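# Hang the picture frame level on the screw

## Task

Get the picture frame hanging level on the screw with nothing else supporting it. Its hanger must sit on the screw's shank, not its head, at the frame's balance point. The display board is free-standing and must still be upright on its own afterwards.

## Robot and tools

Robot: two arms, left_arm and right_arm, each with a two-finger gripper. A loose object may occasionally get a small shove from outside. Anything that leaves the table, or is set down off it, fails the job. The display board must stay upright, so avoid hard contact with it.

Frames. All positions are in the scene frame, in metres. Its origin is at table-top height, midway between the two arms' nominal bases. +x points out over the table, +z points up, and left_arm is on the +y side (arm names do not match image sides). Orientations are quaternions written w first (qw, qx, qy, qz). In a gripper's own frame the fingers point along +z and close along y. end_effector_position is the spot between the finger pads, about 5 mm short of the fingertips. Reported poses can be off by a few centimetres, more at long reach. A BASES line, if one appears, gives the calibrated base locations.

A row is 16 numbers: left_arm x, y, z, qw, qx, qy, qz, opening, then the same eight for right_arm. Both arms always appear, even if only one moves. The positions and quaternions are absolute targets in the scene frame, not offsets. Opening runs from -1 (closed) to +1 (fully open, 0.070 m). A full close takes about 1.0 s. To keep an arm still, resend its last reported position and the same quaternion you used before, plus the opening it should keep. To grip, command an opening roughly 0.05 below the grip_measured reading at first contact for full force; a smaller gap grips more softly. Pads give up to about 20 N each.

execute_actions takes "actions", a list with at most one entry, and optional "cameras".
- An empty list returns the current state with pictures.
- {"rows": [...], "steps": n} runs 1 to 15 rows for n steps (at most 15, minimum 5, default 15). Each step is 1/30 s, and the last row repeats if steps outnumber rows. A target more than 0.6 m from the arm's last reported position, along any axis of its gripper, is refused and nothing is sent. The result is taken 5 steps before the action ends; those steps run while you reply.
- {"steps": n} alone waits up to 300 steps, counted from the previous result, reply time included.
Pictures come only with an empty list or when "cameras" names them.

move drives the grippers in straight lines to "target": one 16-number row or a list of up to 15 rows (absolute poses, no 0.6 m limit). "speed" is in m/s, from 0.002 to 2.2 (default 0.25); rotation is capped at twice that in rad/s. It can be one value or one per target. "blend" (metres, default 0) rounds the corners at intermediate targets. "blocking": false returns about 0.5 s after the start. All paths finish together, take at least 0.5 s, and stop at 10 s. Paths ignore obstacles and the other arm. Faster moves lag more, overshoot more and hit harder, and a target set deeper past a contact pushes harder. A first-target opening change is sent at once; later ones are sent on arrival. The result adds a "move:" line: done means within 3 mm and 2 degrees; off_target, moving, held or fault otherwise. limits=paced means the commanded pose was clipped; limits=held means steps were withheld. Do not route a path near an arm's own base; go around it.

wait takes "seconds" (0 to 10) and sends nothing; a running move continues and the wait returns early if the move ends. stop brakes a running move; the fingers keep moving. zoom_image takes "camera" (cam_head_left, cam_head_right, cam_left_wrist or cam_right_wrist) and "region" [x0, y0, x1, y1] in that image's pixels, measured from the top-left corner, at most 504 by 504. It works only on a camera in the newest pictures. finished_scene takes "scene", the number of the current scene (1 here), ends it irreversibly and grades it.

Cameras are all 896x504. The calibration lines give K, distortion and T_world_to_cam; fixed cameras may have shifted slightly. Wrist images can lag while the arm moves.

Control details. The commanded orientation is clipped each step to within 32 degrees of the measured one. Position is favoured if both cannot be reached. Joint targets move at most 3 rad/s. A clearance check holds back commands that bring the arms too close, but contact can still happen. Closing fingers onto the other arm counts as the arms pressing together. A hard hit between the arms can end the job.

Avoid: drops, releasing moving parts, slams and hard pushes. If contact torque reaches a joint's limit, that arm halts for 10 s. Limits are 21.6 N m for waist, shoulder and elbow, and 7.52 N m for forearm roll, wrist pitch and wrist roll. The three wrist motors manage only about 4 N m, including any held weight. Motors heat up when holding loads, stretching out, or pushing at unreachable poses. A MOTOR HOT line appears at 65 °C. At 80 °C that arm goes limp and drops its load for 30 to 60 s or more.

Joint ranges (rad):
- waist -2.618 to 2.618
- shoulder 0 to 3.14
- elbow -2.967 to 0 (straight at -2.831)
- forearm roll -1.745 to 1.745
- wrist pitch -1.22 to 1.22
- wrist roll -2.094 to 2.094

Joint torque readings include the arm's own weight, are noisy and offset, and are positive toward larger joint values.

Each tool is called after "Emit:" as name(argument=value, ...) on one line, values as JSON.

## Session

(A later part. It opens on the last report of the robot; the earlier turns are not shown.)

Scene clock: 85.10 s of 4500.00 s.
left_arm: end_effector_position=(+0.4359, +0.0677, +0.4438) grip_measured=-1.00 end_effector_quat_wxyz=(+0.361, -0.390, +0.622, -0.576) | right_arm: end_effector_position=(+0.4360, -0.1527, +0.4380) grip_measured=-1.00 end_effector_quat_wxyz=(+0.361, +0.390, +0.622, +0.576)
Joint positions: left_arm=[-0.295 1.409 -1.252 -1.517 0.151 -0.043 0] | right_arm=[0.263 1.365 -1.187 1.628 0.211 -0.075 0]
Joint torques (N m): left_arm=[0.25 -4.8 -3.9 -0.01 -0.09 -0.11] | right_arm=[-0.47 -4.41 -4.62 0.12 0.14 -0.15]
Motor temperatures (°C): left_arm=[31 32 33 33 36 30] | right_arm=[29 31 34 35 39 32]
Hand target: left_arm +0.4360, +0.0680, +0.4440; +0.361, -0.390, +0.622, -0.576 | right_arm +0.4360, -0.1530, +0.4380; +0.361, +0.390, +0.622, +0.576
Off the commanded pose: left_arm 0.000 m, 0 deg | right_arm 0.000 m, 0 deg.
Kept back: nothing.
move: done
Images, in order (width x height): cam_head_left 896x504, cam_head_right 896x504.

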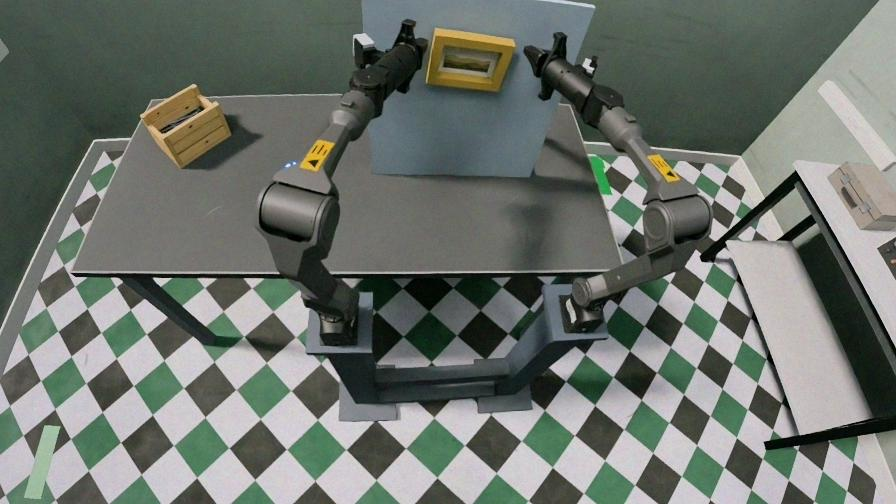

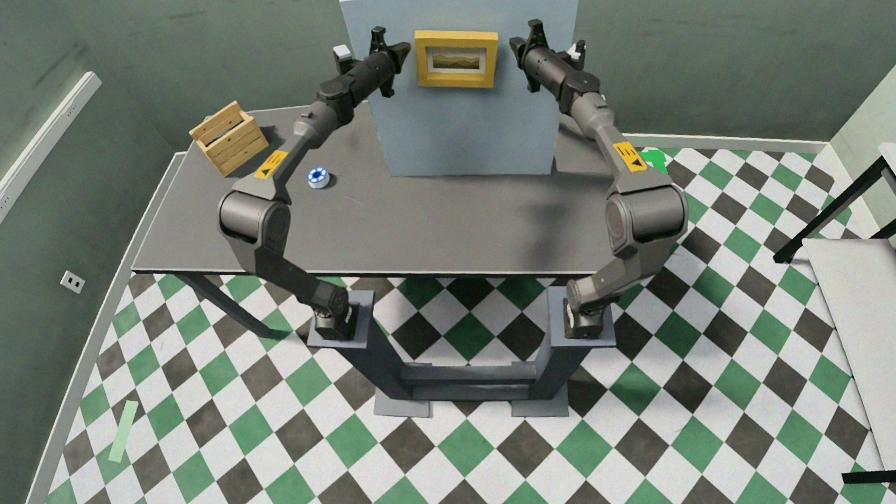

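Emit:
move(target=[0.436, 0.060, 0.444, 0.361, -0.390, 0.622, -0.576, -1, 0.436, -0.147, 0.437, 0.361, 0.390, 0.622, 0.576, -1], speed=0.02, cameras=["cam_head_left","cam_head_right"])

Emit:
zoom_image(camera="cam_head_right", region=[390, 10, 520, 100])

Emit:
move(target=[0.436, 0.0585, 0.444, 0.361, -0.390, 0.622, -0.576, -1, 0.436, -0.145, 0.437, 0.361, 0.390, 0.622, 0.576, -1], speed=0.01, cameras=["cam_head_left","cam_head_right"])

Emit:
zoom_image(camera="cam_head_right", region=[390, 10, 520, 100])

Emit:
zoom_image(camera="cam_head_left", region=[410, 10, 540, 100])

Scene clock: 86.33 s of 4500.00 s.
left_arm: end_effector_position=(+0.4360, +0.0600, +0.4438) grip_measured=-1.00 end_effector_quat_wxyz=(+0.361, -0.390, +0.622, -0.576) | right_arm: end_effector_position=(+0.4358, -0.1470, +0.4371) grip_measured=-1.00 end_effector_quat_wxyz=(+0.361, +0.390, +0.622, +0.576)
Joint positions: left_arm=[-0.325 1.418 -1.261 -1.508 0.121 -0.055 0] | right_arm=[0.287 1.369 -1.187 1.661 0.187 -0.106 0]
Joint torques (N m): left_arm=[-0.24 -4.67 -3.9 0.07 -0.26 -0.14] | right_arm=[0.15 -3.68 -4.6 0.11 0.02 -0.15]
Motor temperatures (°C): left_arm=[31 32 33 33 36 30] | right_arm=[29 31 34 35 39 32]
Hand target: left_arm +0.4360, +0.0600, +0.4440; +0.361, -0.390, +0.622, -0.576 | right_arm +0.4360, -0.1470, +0.4370; +0.361, +0.390, +0.622, +0.576
Off the commanded pose: left_arm 0.000 m, 0 deg | right_arm 0.000 m, 0 deg.
Kept back: nothing.
move: done
Images, in order (width x height): cam_head_left 896x504, cam_head_right 896x504.

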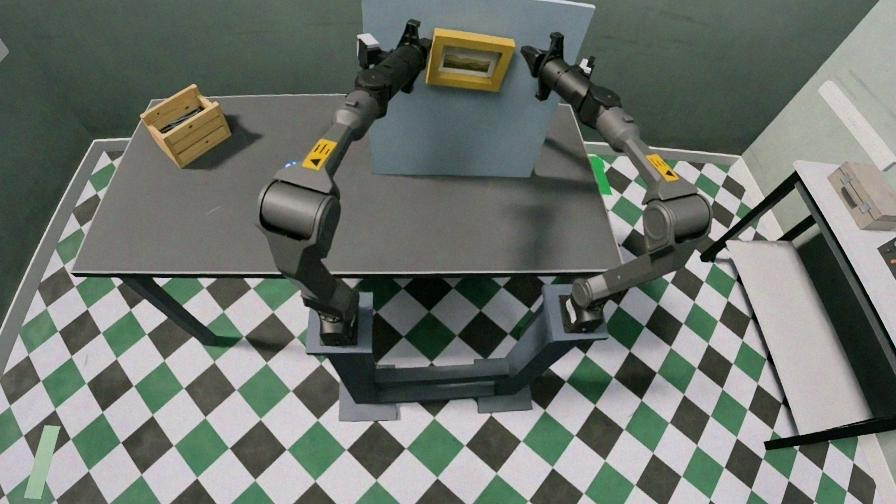

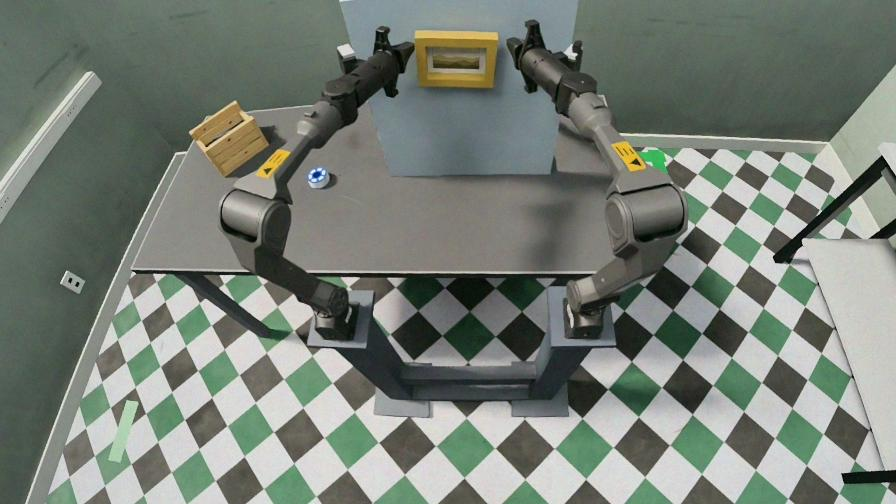

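Scaled by 3.877 from the camera's 896x504 image, which has a finer 1280x720 frame.

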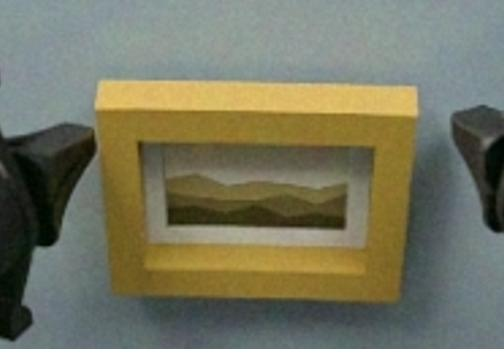

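Scene clock: 87.03 s of 4500.00 s.
left_arm: end_effector_position=(+0.4358, +0.0587, +0.4443) grip_measured=-1.00 end_effector_quat_wxyz=(+0.361, -0.390, +0.622, -0.576) | right_arm: end_effector_position=(+0.4358, -0.1452, +0.4372) grip_measured=-1.00 end_effector_quat_wxyz=(+0.361, +0.390, +0.621, +0.576)
Joint positions: left_arm=[-0.33 1.419 -1.263 -1.505 0.116 -0.057 0] | right_arm=[0.295 1.371 -1.189 1.667 0.18 -0.111 0]
Joint torques (N m): left_arm=[-0.65 -4.61 -4.07 0.08 -0.31 -0.11] | right_arm=[0.5 -3.77 -5.02 0.15 -0.03 -0.21]
Motor temperatures (°C): left_arm=[31 32 33 33 36 30] | right_arm=[29 31 34 35 39 32]
Hand target: left_arm +0.4360, +0.0585, +0.4440; +0.361, -0.390, +0.622, -0.576 | right_arm +0.4360, -0.1450, +0.4370; +0.361, +0.390, +0.622, +0.576
Off the commanded pose: left_arm 0.000 m, 0 deg | right_arm 0.000 m, 0 deg.
Kept back: nothing.
move: done
Images, in order (width x height): cam_head_left 896x504, cam_head_right 896x504.

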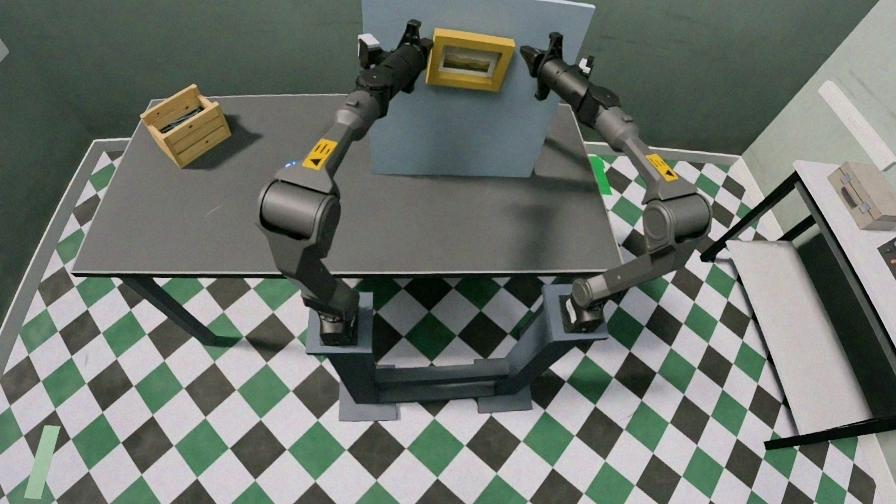

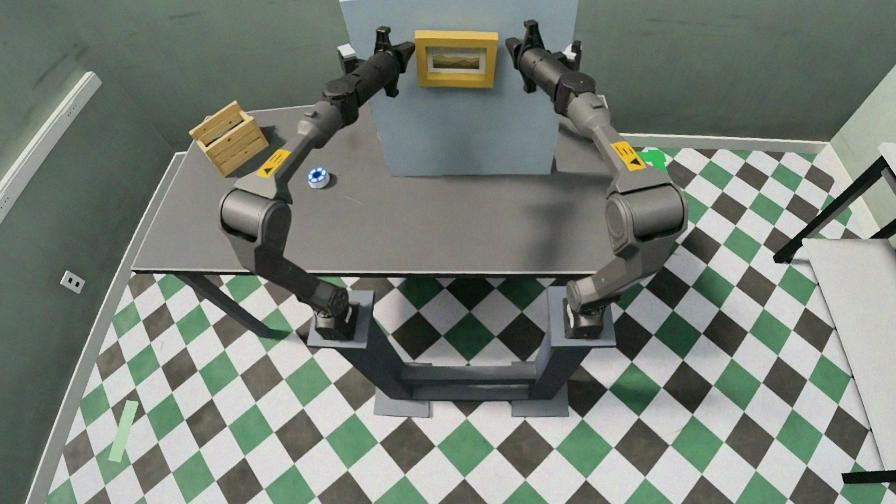

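Scaled by 3.877 from the camera's 896x504 image, which has a finer 1280x720 frame.

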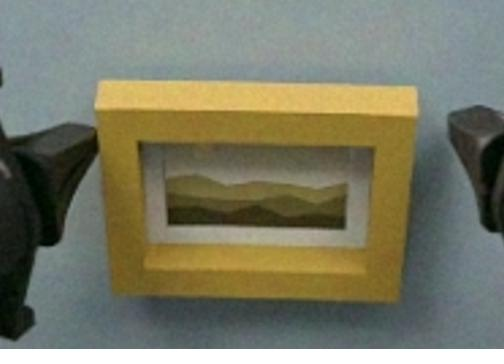

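Scaled by 3.877 from the camera's 896x504 image, which has a finer 1280x720 frame.

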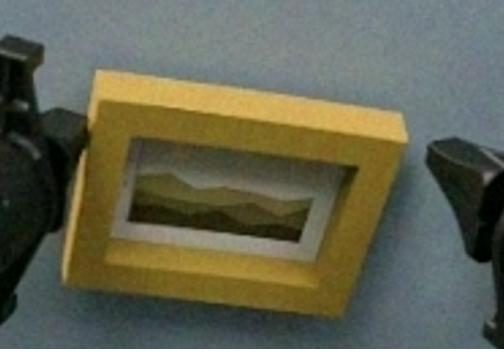

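Emit:
move(target=[0.436, 0.0575, 0.444, 0.361, -0.390, 0.622, -0.576, -1, 0.436, -0.143, 0.437, 0.361, 0.390, 0.622, 0.576, -1], speed=0.01, cameras=[])

Emit:
move(target=[0.436, 0.0567, 0.444, 0.361, -0.390, 0.622, -0.576, -1, 0.436, -0.142, 0.437, 0.361, 0.390, 0.622, 0.576, -1], speed=0.01, cameras=["cam_head_left","cam_head_right"])

Emit:
zoom_image(camera="cam_head_left", region=[410, 10, 540, 100])

Scene clock: 88.07 s of 4500.00 s.
left_arm: end_effector_position=(+0.4360, +0.0578, +0.4439) grip_measured=-1.00 end_effector_quat_wxyz=(+0.361, -0.390, +0.622, -0.575) | right_arm: end_effector_position=(+0.4360, -0.1429, +0.4369) grip_measured=-1.00 end_effector_quat_wxyz=(+0.360, +0.390, +0.622, +0.576)
Joint positions: left_arm=[-0.334 1.421 -1.263 -1.503 0.111 -0.059 0] | right_arm=[0.304 1.373 -1.19 1.673 0.172 -0.116 0]
Joint torques (N m): left_arm=[-1.21 -4.44 -4.27 0.07 -0.11 -0.17] | right_arm=[0.5 -3.79 -5 0.14 -0.02 -0.2]
Motor temperatures (°C): left_arm=[31 32 33 33 36 30] | right_arm=[29 31 34 35 39 32]
Hand target: left_arm +0.4360, +0.0575, +0.4440; +0.361, -0.390, +0.622, -0.576 | right_arm +0.4360, -0.1430, +0.4370; +0.361, +0.390, +0.622, +0.576
Off the commanded pose: left_arm 0.000 m, 0 deg | right_arm 0.000 m, 0 deg.
Kept back: nothing.
move: done
No camera images: "cameras" was empty.

Scene clock: 88.77 s of 4500.00 s.
left_arm: end_effector_position=(+0.4361, +0.0572, +0.4439) grip_measured=-1.00 end_effector_quat_wxyz=(+0.361, -0.390, +0.621, -0.575) | right_arm: end_effector_position=(+0.4360, -0.1420, +0.4369) grip_measured=-1.00 end_effector_quat_wxyz=(+0.361, +0.390, +0.622, +0.576)
Joint positions: left_arm=[-0.336 1.422 -1.264 -1.502 0.108 -0.061 0] | right_arm=[0.308 1.374 -1.191 1.675 0.168 -0.119 0]
Joint torques (N m): left_arm=[-2.78 -4.04 -4.18 0.05 0.63 -0.15] | right_arm=[0.62 -3.72 -4.95 0.15 -0.04 -0.21]
Motor temperatures (°C): left_arm=[31 32 33 33 36 30] | right_arm=[29 31 34 35 39 32]
Hand target: left_arm +0.4360, +0.0567, +0.4440; +0.361, -0.390, +0.622, -0.576 | right_arm +0.4360, -0.1420, +0.4370; +0.361, +0.390, +0.622, +0.576
Off the commanded pose: left_arm 0.001 m, 0 deg | right_arm 0.000 m, 0 deg.
Kept back: nothing.
move: done
Images, in order (width x height): cam_head_left 896x504, cam_head_right 896x504.

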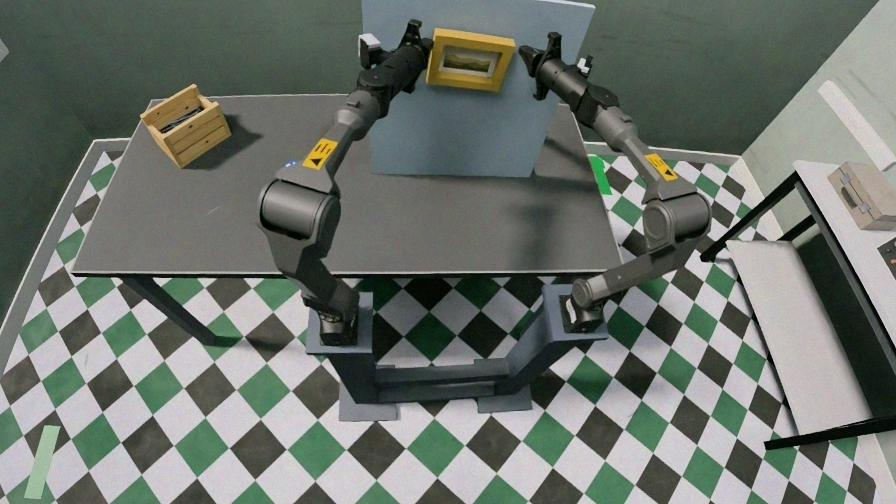

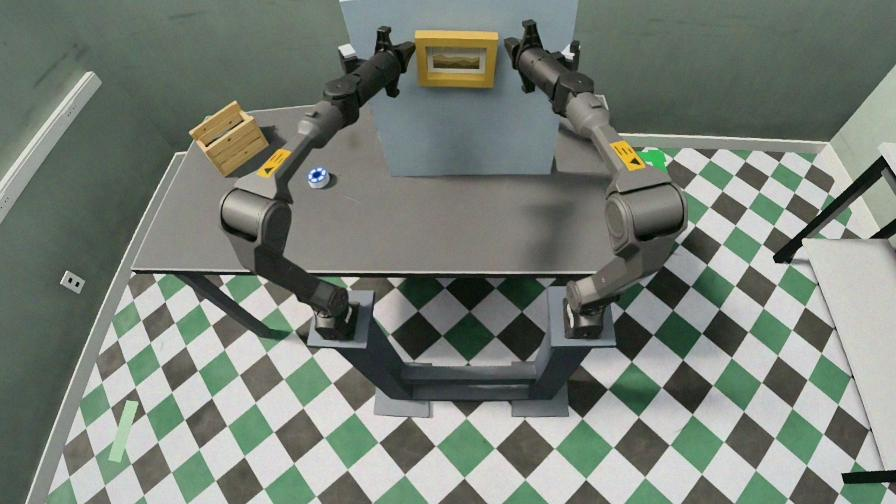

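Scaled by 3.877 from the camera's 896x504 image, which has a finer 1280x720 frame.

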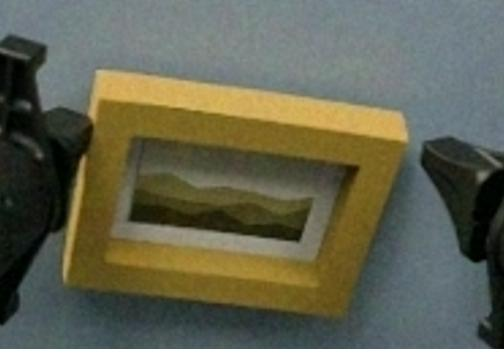

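Emit:
move(target=[0.436, 0.0600, 0.444, 0.361, -0.390, 0.622, -0.576, -1, 0.436, -0.133, 0.438, 0.361, 0.390, 0.622, 0.576, -1], speed=0.02, cameras=["cam_head_right"])

Emit:
zoom_image(camera="cam_head_right", region=[390, 10, 520, 100])

Emit:
move(target=[0.436, 0.0600, 0.444, 0.361, -0.390, 0.622, -0.576, -1, 0.436, -0.1305, 0.438, 0.361, 0.390, 0.622, 0.576, -1], speed=0.01, cameras=["cam_head_right"])

Emit:
zoom_image(camera="cam_head_right", region=[390, 10, 520, 100])

Scene clock: 89.87 s of 4500.00 s.
left_arm: end_effector_position=(+0.4362, +0.0594, +0.4434) grip_measured=-1.00 end_effector_quat_wxyz=(+0.360, -0.390, +0.622, -0.576) | right_arm: end_effector_position=(+0.4360, -0.1329, +0.4380) grip_measured=-1.00 end_effector_quat_wxyz=(+0.361, +0.390, +0.622, +0.576)
Joint positions: left_arm=[-0.326 1.42 -1.261 -1.506 0.122 -0.056 0] | right_arm=[0.345 1.384 -1.205 1.683 0.13 -0.123 0]
Joint torques (N m): left_arm=[0.83 -5.95 -3.09 -0.16 -0.38 0.09] | right_arm=[-0.29 -4.02 -4.84 0.1 0.09 -0.2]
Motor temperatures (°C): left_arm=[31 32 33 33 36 30] | right_arm=[29 31 34 35 39 32]
Hand target: left_arm +0.4360, +0.0600, +0.4440; +0.361, -0.390, +0.622, -0.576 | right_arm +0.4360, -0.1330, +0.4380; +0.361, +0.390, +0.622, +0.576
Off the commanded pose: left_arm 0.001 m, 0 deg | right_arm 0.000 m, 0 deg.
Kept back: nothing.
move: done
Images, in order (width x height): cam_head_right 896x504.

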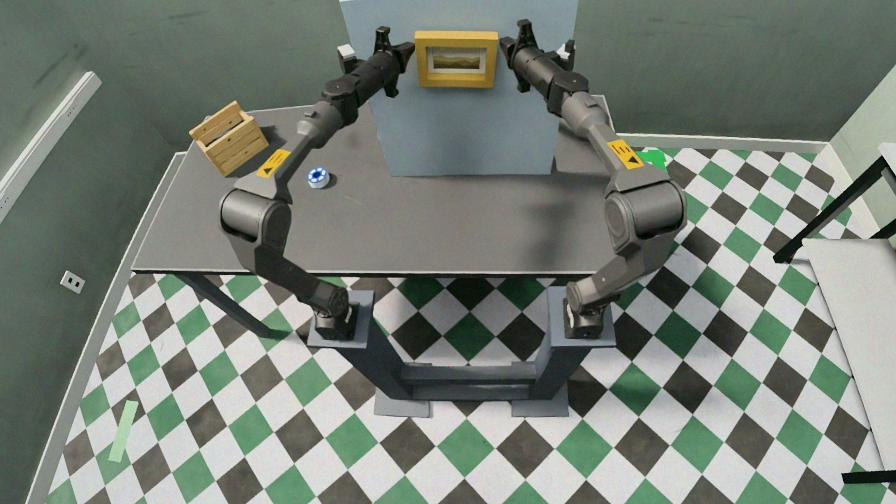

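Scaled by 3.877 from the camera's 896x504 image, which has a finer 1280x720 frame.

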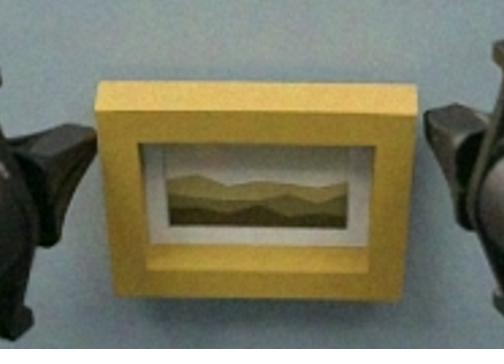

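Scene clock: 90.57 s of 4500.00 s.
left_arm: end_effector_position=(+0.4359, +0.0594, +0.4438) grip_measured=-1.00 end_effector_quat_wxyz=(+0.360, -0.389, +0.622, -0.576) | right_arm: end_effector_position=(+0.4359, -0.1308, +0.4381) grip_measured=-1.00 end_effector_quat_wxyz=(+0.361, +0.390, +0.621, +0.576)
Joint positions: left_arm=[-0.326 1.419 -1.261 -1.507 0.122 -0.055 0] | right_arm=[0.354 1.386 -1.206 1.695 0.121 -0.133 0]
Joint torques (N m): left_arm=[0.34 -6.48 -2.91 -0.22 -0.34 0.08] | right_arm=[0.47 -3.95 -4.94 0.09 0 -0.2]
Motor temperatures (°C): left_arm=[31 32 33 33 36 30] | right_arm=[29 31 34 35 39 32]
Hand target: left_arm +0.4360, +0.0600, +0.4440; +0.361, -0.390, +0.622, -0.576 | right_arm +0.4360, -0.1305, +0.4380; +0.361, +0.390, +0.622, +0.576
Off the commanded pose: left_arm 0.001 m, 0 deg | right_arm 0.000 m, 0 deg.
Kept back: nothing.
move: done
Images, in order (width x height): cam_head_right 896x504.

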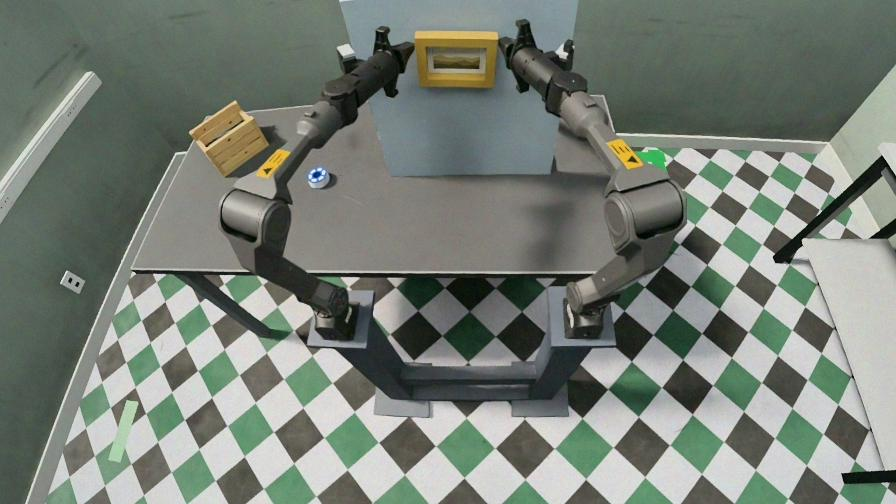

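Scaled by 3.877 from the camera's 896x504 image, which has a finer 1280x720 frame.

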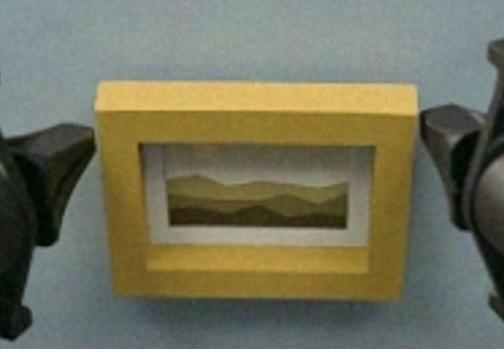

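Emit:
move(target=[0.436, 0.0605, 0.444, 0.361, -0.390, 0.622, -0.576, -1, 0.436, -0.1290, 0.438, 0.361, 0.390, 0.622, 0.576, -1], speed=0.01, cameras=[])

Emit:
move(target=[0.436, 0.0605, 0.444, 0.361, -0.390, 0.622, -0.576, -1, 0.436, -0.1280, 0.438, 0.361, 0.390, 0.622, 0.576, -1], speed=0.01, cameras=[])

Emit:
move(target=[0.436, 0.0605, 0.444, 0.361, -0.390, 0.622, -0.576, -1, 0.436, -0.1272, 0.438, 0.361, 0.390, 0.622, 0.576, -1], speed=0.01, cameras=["cam_head_right"])

Emit:
zoom_image(camera="cam_head_right", region=[390, 10, 520, 100])

Scene clock: 91.63 s of 4500.00 s.
left_arm: end_effector_position=(+0.4361, +0.0605, +0.4443) grip_measured=-1.00 end_effector_quat_wxyz=(+0.361, -0.389, +0.622, -0.576) | right_arm: end_effector_position=(+0.4358, -0.1290, +0.4381) grip_measured=-1.00 end_effector_quat_wxyz=(+0.361, +0.390, +0.622, +0.576)
Joint positions: left_arm=[-0.323 1.418 -1.261 -1.507 0.122 -0.054 0] | right_arm=[0.36 1.388 -1.208 1.703 0.115 -0.141 0]
Joint torques (N m): left_arm=[0.33 -6.32 -3.11 -0.2 0.01 0.14] | right_arm=[0.6 -3.87 -4.97 0.08 -0.01 -0.2]
Motor temperatures (°C): left_arm=[31 32 33 33 36 30] | right_arm=[29 31 34 35 39 32]
Hand target: left_arm +0.4360, +0.0605, +0.4440; +0.361, -0.390, +0.622, -0.576 | right_arm +0.4360, -0.1290, +0.4380; +0.361, +0.390, +0.622, +0.576
Off the commanded pose: left_arm 0.000 m, 0 deg | right_arm 0.000 m, 0 deg.
Kept back: nothing.
move: done
No camera images: "cameras" was empty.

Scene clock: 92.33 s of 4500.00 s.
left_arm: end_effector_position=(+0.4361, +0.0605, +0.4443) grip_measured=-1.00 end_effector_quat_wxyz=(+0.361, -0.390, +0.621, -0.576) | right_arm: end_effector_position=(+0.4361, -0.1284, +0.4378) grip_measured=-1.00 end_effector_quat_wxyz=(+0.361, +0.390, +0.622, +0.575)
Joint positions: left_arm=[-0.323 1.418 -1.261 -1.508 0.122 -0.054 0] | right_arm=[0.363 1.389 -1.209 1.707 0.111 -0.146 0]
Joint torques (N m): left_arm=[0.28 -6.36 -3.07 -0.2 -0.02 0.11] | right_arm=[1.06 -3.8 -5.03 0.08 0.12 -0.22]
Motor temperatures (°C): left_arm=[31 32 33 33 36 30] | right_arm=[29 31 34 35 39 32]
Hand target: left_arm +0.4360, +0.0605, +0.4440; +0.361, -0.390, +0.622, -0.576 | right_arm +0.4360, -0.1280, +0.4380; +0.361, +0.390, +0.622, +0.576
Off the commanded pose: left_arm 0.000 m, 0 deg | right_arm 0.000 m, 0 deg.
Kept back: nothing.
move: done
No camera images: "cameras" was empty.

Scene clock: 93.03 s of 4500.00 s.
left_arm: end_effector_position=(+0.4361, +0.0605, +0.4443) grip_measured=-1.00 end_effector_quat_wxyz=(+0.361, -0.390, +0.621, -0.576) | right_arm: end_effector_position=(+0.4361, -0.1281, +0.4381) grip_measured=-1.00 end_effector_quat_wxyz=(+0.362, +0.390, +0.621, +0.575)
Joint positions: left_arm=[-0.323 1.418 -1.261 -1.508 0.122 -0.054 0] | right_arm=[0.366 1.389 -1.21 1.712 0.107 -0.151 0]
Joint torques (N m): left_arm=[0.28 -6.33 -3.03 -0.16 0 0.07] | right_arm=[3.45 -3.19 -5.14 0.05 0.82 -0.23]
Motor temperatures (°C): left_arm=[31 32 33 33 36 30] | right_arm=[29 31 34 35 39 32]
Hand target: left_arm +0.4360, +0.0605, +0.4440; +0.361, -0.390, +0.622, -0.576 | right_arm +0.4360, -0.1272, +0.4380; +0.361, +0.390, +0.622, +0.576
Off the commanded pose: left_arm 0.000 m, 0 deg | right_arm 0.001 m, 0 deg.
Kept back: nothing.
move: done
Images, in order (width x height): cam_head_right 896x504.

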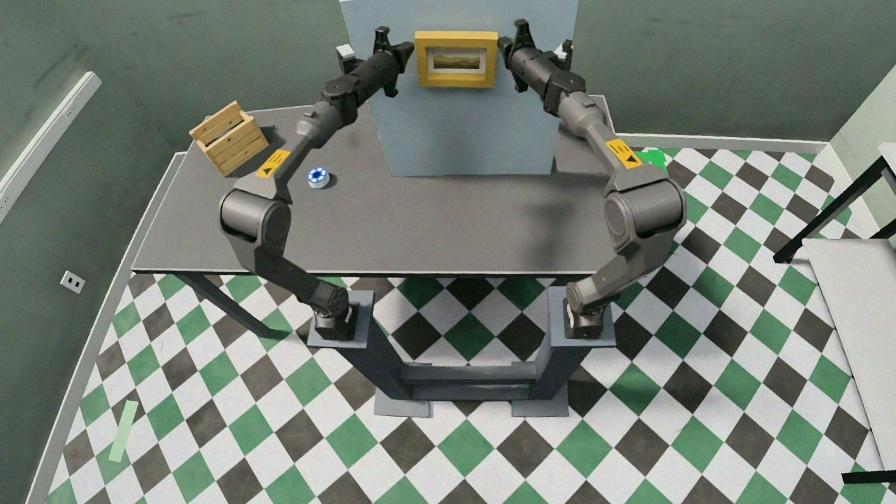

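Scaled by 3.877 from the camera's 896x504 image, which has a finer 1280x720 frame.

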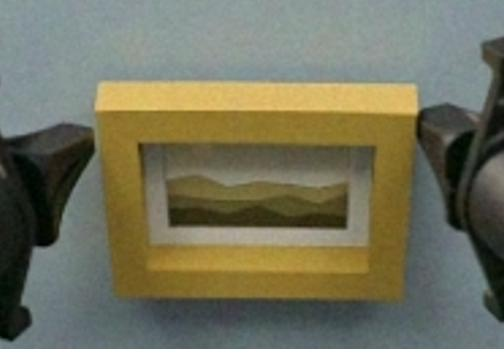

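Contact on right. Continue increments until slip.

Emit:
move(target=[0.436, 0.0605, 0.444, 0.361, -0.390, 0.622, -0.576, -1, 0.436, -0.1264, 0.438, 0.361, 0.390, 0.622, 0.576, -1], speed=0.01, cameras=[])

Emit:
move(target=[0.436, 0.0605, 0.444, 0.361, -0.390, 0.622, -0.576, -1, 0.436, -0.1257, 0.438, 0.361, 0.390, 0.622, 0.576, -1], speed=0.01, cameras=["cam_head_left","cam_head_right"])

Emit:
zoom_image(camera="cam_head_right", region=[390, 10, 520, 100])

Emit:
zoom_image(camera="cam_head_left", region=[410, 10, 540, 100])

Scene clock: 94.13 s of 4500.00 s.
left_arm: end_effector_position=(+0.4361, +0.0605, +0.4443) grip_measured=-1.00 end_effector_quat_wxyz=(+0.361, -0.390, +0.621, -0.576) | right_arm: end_effector_position=(+0.4361, -0.1268, +0.4378) grip_measured=-1.00 end_effector_quat_wxyz=(+0.361, +0.390, +0.622, +0.575)
Joint positions: left_arm=[-0.323 1.418 -1.261 -1.508 0.122 -0.054 0] | right_arm=[0.37 1.391 -1.211 1.717 0.105 -0.156 0]
Joint torques (N m): left_arm=[0.11 -6.33 -3.33 -0.18 -0.04 0.1] | right_arm=[5.04 -2.69 -5.03 0.02 1.17 -0.26]
Motor temperatures (°C): left_arm=[31 32 33 33 36 30] | right_arm=[29 31 34 34 39 32]
Hand target: left_arm +0.4360, +0.0605, +0.4440; +0.361, -0.390, +0.622, -0.576 | right_arm +0.4360, -0.1264, +0.4380; +0.361, +0.390, +0.622, +0.576
Off the commanded pose: left_arm 0.000 m, 0 deg | right_arm 0.000 m, 0 deg.
Kept back: nothing.
move: done
No camera images: "cameras" was empty.

Scene clock: 94.83 s of 4500.00 s.
left_arm: end_effector_position=(+0.4361, +0.0605, +0.4443) grip_measured=-1.00 end_effector_quat_wxyz=(+0.361, -0.390, +0.621, -0.576) | right_arm: end_effector_position=(+0.4359, -0.1255, +0.4382) grip_measured=-1.00 end_effector_quat_wxyz=(+0.361, +0.389, +0.622, +0.576)
Joint positions: left_arm=[-0.323 1.418 -1.261 -1.508 0.122 -0.054 0] | right_arm=[0.374 1.392 -1.213 1.722 0.103 -0.159 0]
Joint torques (N m): left_arm=[-0.19 -6.58 -3.1 -0.2 -0.05 0.1] | right_arm=[4.46 -2.89 -4.84 0 1.23 -0.26]
Motor temperatures (°C): left_arm=[31 32 33 33 36 30] | right_arm=[29 31 34 34 39 32]
Hand target: left_arm +0.4360, +0.0605, +0.4440; +0.361, -0.390, +0.622, -0.576 | right_arm +0.4360, -0.1257, +0.4380; +0.361, +0.390, +0.622, +0.576
Off the commanded pose: left_arm 0.000 m, 0 deg | right_arm 0.000 m, 0 deg.
Kept back: nothing.
move: done
Images, in order (width x height): cam_head_left 896x504, cam_head_right 896x504.

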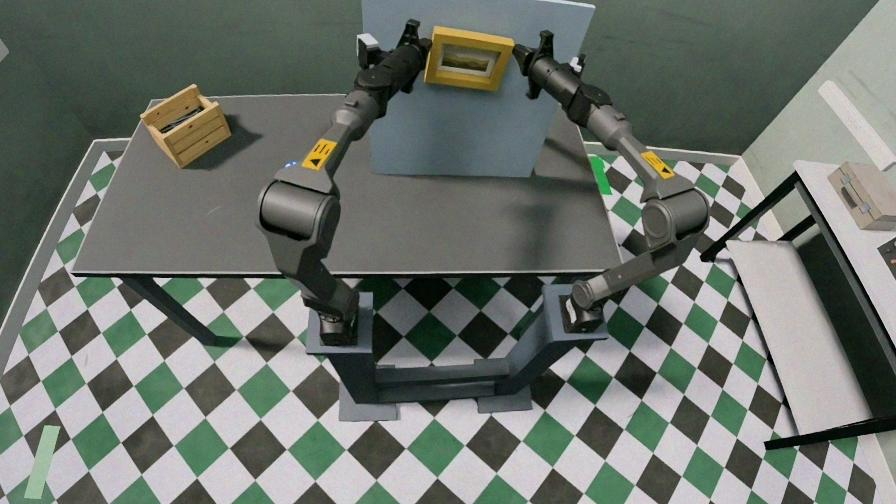

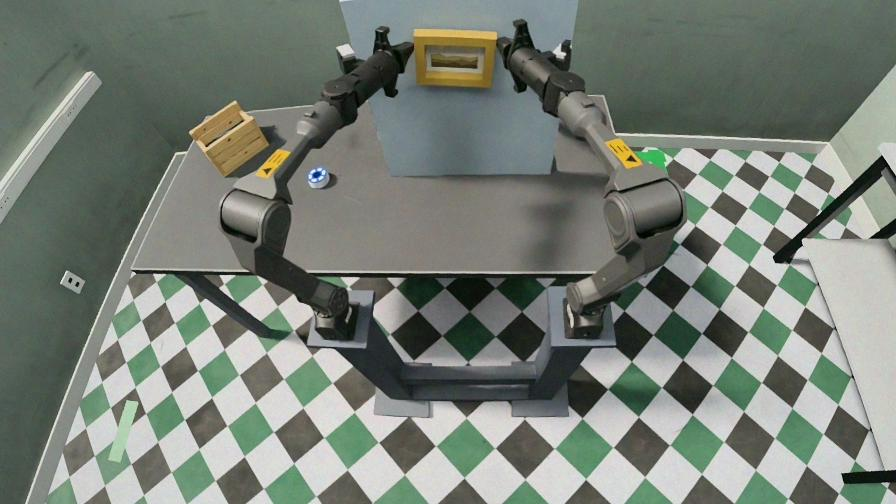

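Scaled by 3.877 from the camera's 896x504 image, which has a finer 1280x720 frame.

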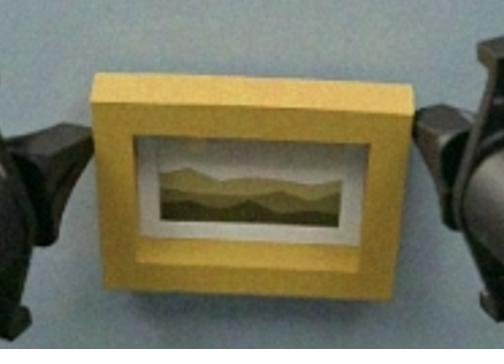

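Scaled by 3.877 from the camera's 896x504 image, which has a finer 1280x720 frame.

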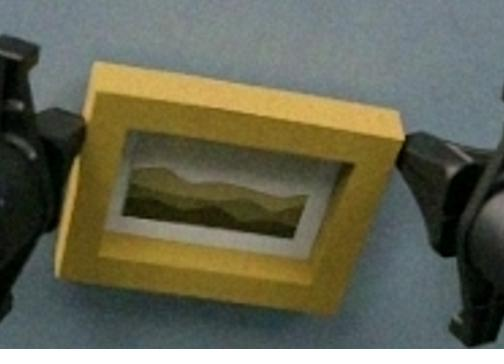

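Emit:
move(target=[[0.436, 0.0605, 0.444, 0.361, -0.390, 0.622, -0.576, -1, 0.436, -0.137, 0.438, 0.361, 0.390, 0.622, 0.576, -1],[0.436, 0.0700, 0.444, 0.361, -0.390, 0.622, -0.576, -1, 0.436, -0.147, 0.438, 0.361, 0.390, 0.622, 0.576, -1]], speed=0.02, cameras=["cam_head_left","cam_head_right"])

Emit:
zoom_image(camera="cam_head_right", region=[390, 10, 520, 100])

Emit:
zoom_image(camera="cam_head_left", region=[410, 10, 540, 100])

Scene clock: 96.50 s of 4500.00 s.
left_arm: end_effector_position=(+0.4362, +0.0701, +0.4437) grip_measured=-1.00 end_effector_quat_wxyz=(+0.361, -0.390, +0.622, -0.575) | right_arm: end_effector_position=(+0.4360, -0.1471, +0.4381) grip_measured=-1.00 end_effector_quat_wxyz=(+0.361, +0.390, +0.621, +0.576)
Joint positions: left_arm=[-0.285 1.408 -1.251 -1.518 0.16 -0.041 0] | right_arm=[0.287 1.37 -1.191 1.641 0.188 -0.085 0]
Joint torques (N m): left_arm=[-0.26 -6.27 -3.13 -0.24 -0.13 0.08] | right_arm=[0.59 -5.34 -4.05 0.03 0.01 0.14]
Motor temperatures (°C): left_arm=[31 32 33 33 36 30] | right_arm=[29 31 34 34 39 32]
Hand target: left_arm +0.4360, +0.0700, +0.4440; +0.361, -0.390, +0.622, -0.576 | right_arm +0.4360, -0.1470, +0.4380; +0.361, +0.390, +0.622, +0.576
Off the commanded pose: left_arm 0.000 m, 0 deg | right_arm 0.000 m, 0 deg.
Kept back: nothing.
move: done
Images, in order (width x height): cam_head_left 896x504, cam_head_right 896x504.

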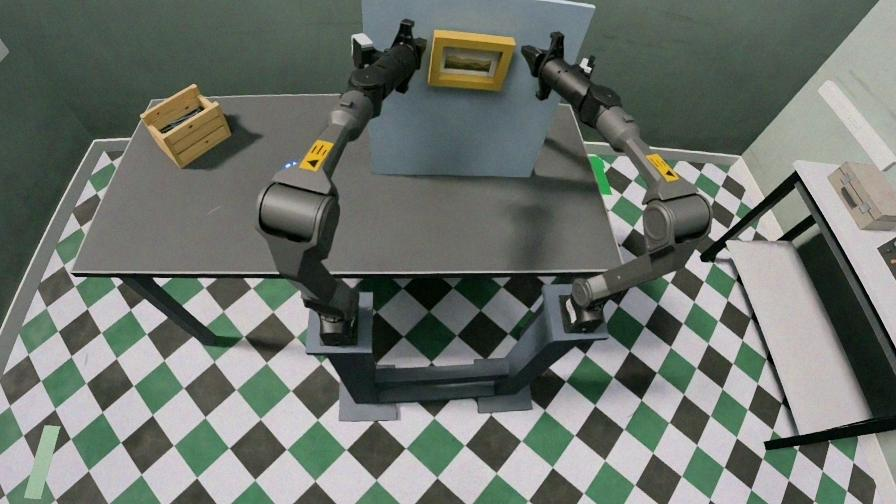

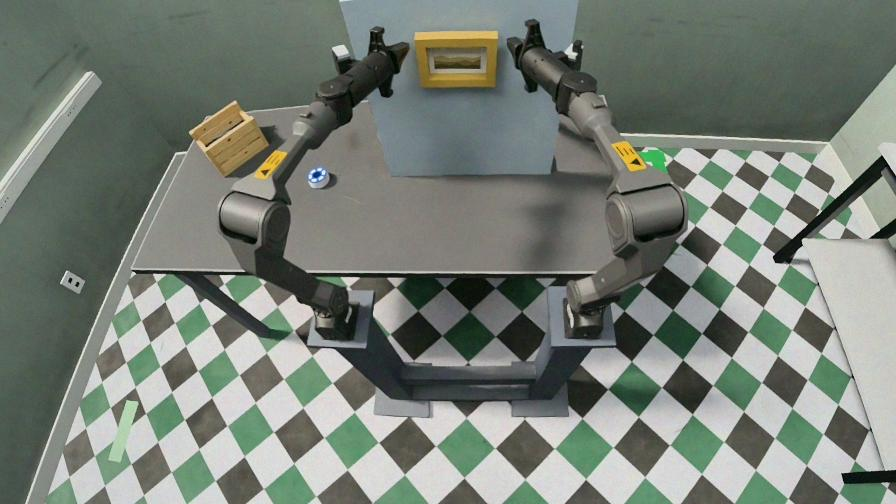

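Scaled by 3.877 from the camera's 896x504 image, which has a finer 1280x720 frame.

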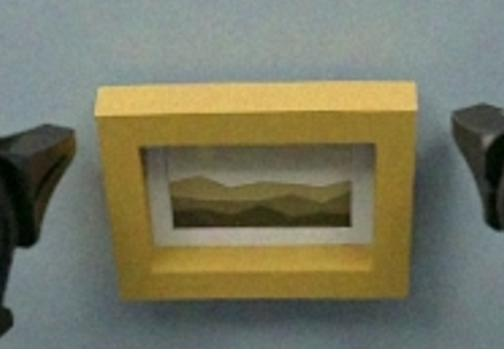

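Scaled by 3.877 from the camera's 896x504 image, which has a finer 1280x720 frame.

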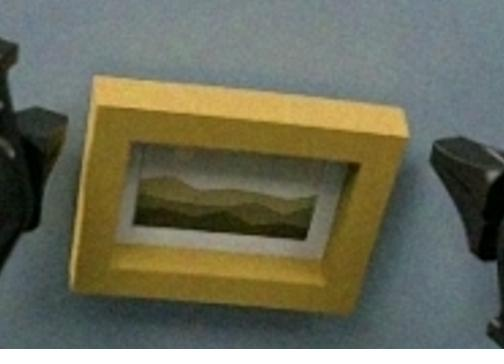

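Emit:
move(target=[[0.420, 0.090, 0.400, 0.361, -0.390, 0.622, -0.576, -1, 0.42, -0.17, 0.438, 0.361, 0.390, 0.622, 0.576, -1],[0.428, 0.078, 0.350, 0.361, -0.390, 0.622, -0.576, -1, 0.40, -0.20, 0.438, 0.361, 0.390, 0.622, 0.576, -1]], speed=0.08, cameras=["cam_head_left","cam_head_right","cam_left_wrist"])

Emit:
zoom_image(camera="cam_head_right", region=[390, 10, 520, 100])

Emit:
zoom_image(camera="cam_head_left", region=[410, 10, 540, 100])

Scene clock: 99.10 s of 4500.00 s.
left_arm: end_effector_position=(+0.4284, +0.0784, +0.3497) grip_measured=-1.00 end_effector_quat_wxyz=(+0.314, -0.407, +0.675, -0.529) | right_arm: end_effector_position=(+0.3998, -0.2002, +0.4381) grip_measured=-1.00 end_effector_quat_wxyz=(+0.361, +0.390, +0.622, +0.576)
Joint positions: left_arm=[-0.229 1.421 -1.033 -1.752 0.254 0.244 0] | right_arm=[0.063 1.213 -1.06 1.53 0.41 0.011 0]
Joint torques (N m): left_arm=[-0.15 -5.77 -3.46 -0.15 0.35 0.03] | right_arm=[0.7 -3.12 -4.21 0.36 -0.15 0.08]
Motor temperatures (°C): left_arm=[31 32 33 33 36 30] | right_arm=[29 31 34 34 39 32]
Hand target: left_arm +0.4280, +0.0781, +0.3503; +0.314, -0.406, +0.675, -0.530 | right_arm +0.4000, -0.2000, +0.4380; +0.361, +0.390, +0.622, +0.576
Off the commanded pose: left_arm 0.001 m, 10 deg | right_arm 0.000 m, 0 deg.
joint sent to its limit (left arm) — joint 4 (forearm roll), lower limit.
Kept back: nothing.
move: off_target (left_arm)
camera_calibration:
cam_left_wrist: T_world_to_cam=[[0.232024, -0.128689, 0.96416, -0.422884], [-0.868283, -0.474204, 0.145658, 0.358788], [0.438464, -0.870959, -0.221765, 0.0797184], [0, 0, 0, 1]] pos_world=[0.374695, 0.185149, 0.373147]
Images, in order (width x height): cam_head_left 896x504, cam_head_right 896x504, cam_left_wrist 896x504.

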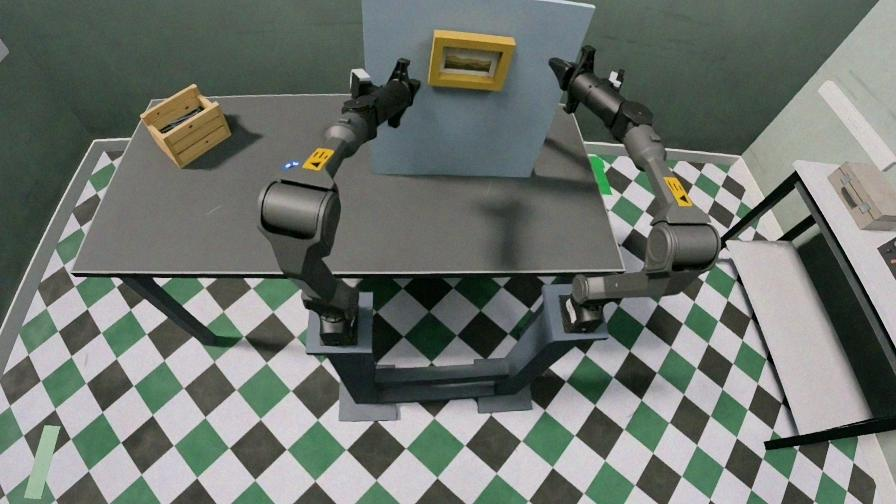

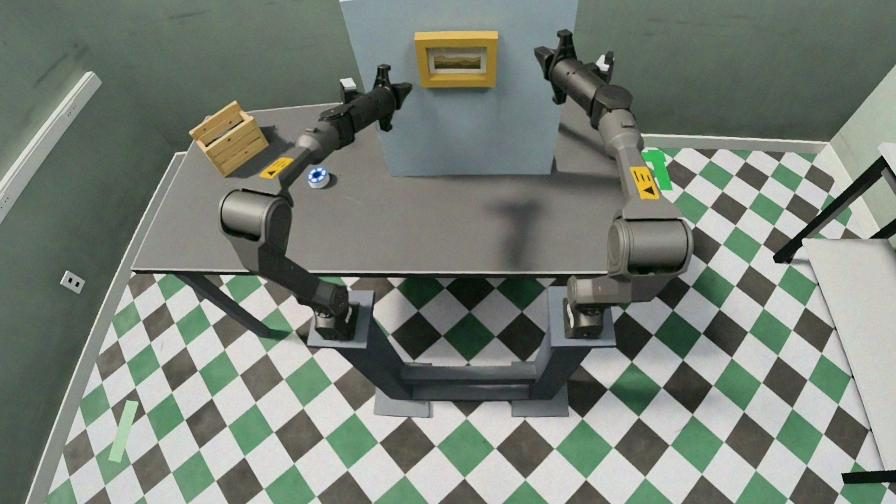

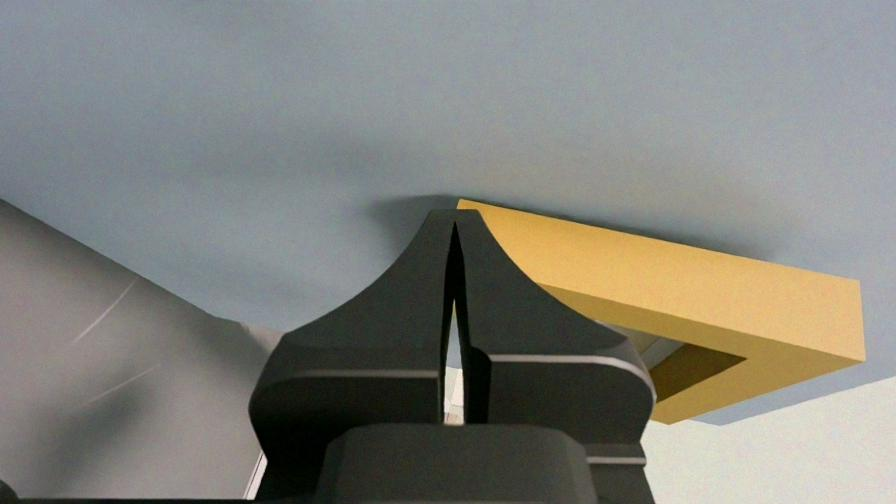

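Scaled by 3.877 from the camera's 896x504 image, which has a finer 1280x720 frame.

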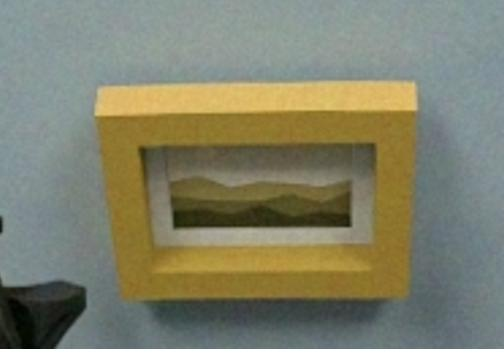

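Scaled by 3.877 from the camera's 896x504 image, which has a finer 1280x720 frame.

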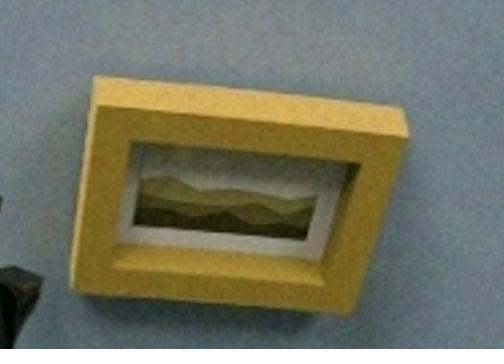

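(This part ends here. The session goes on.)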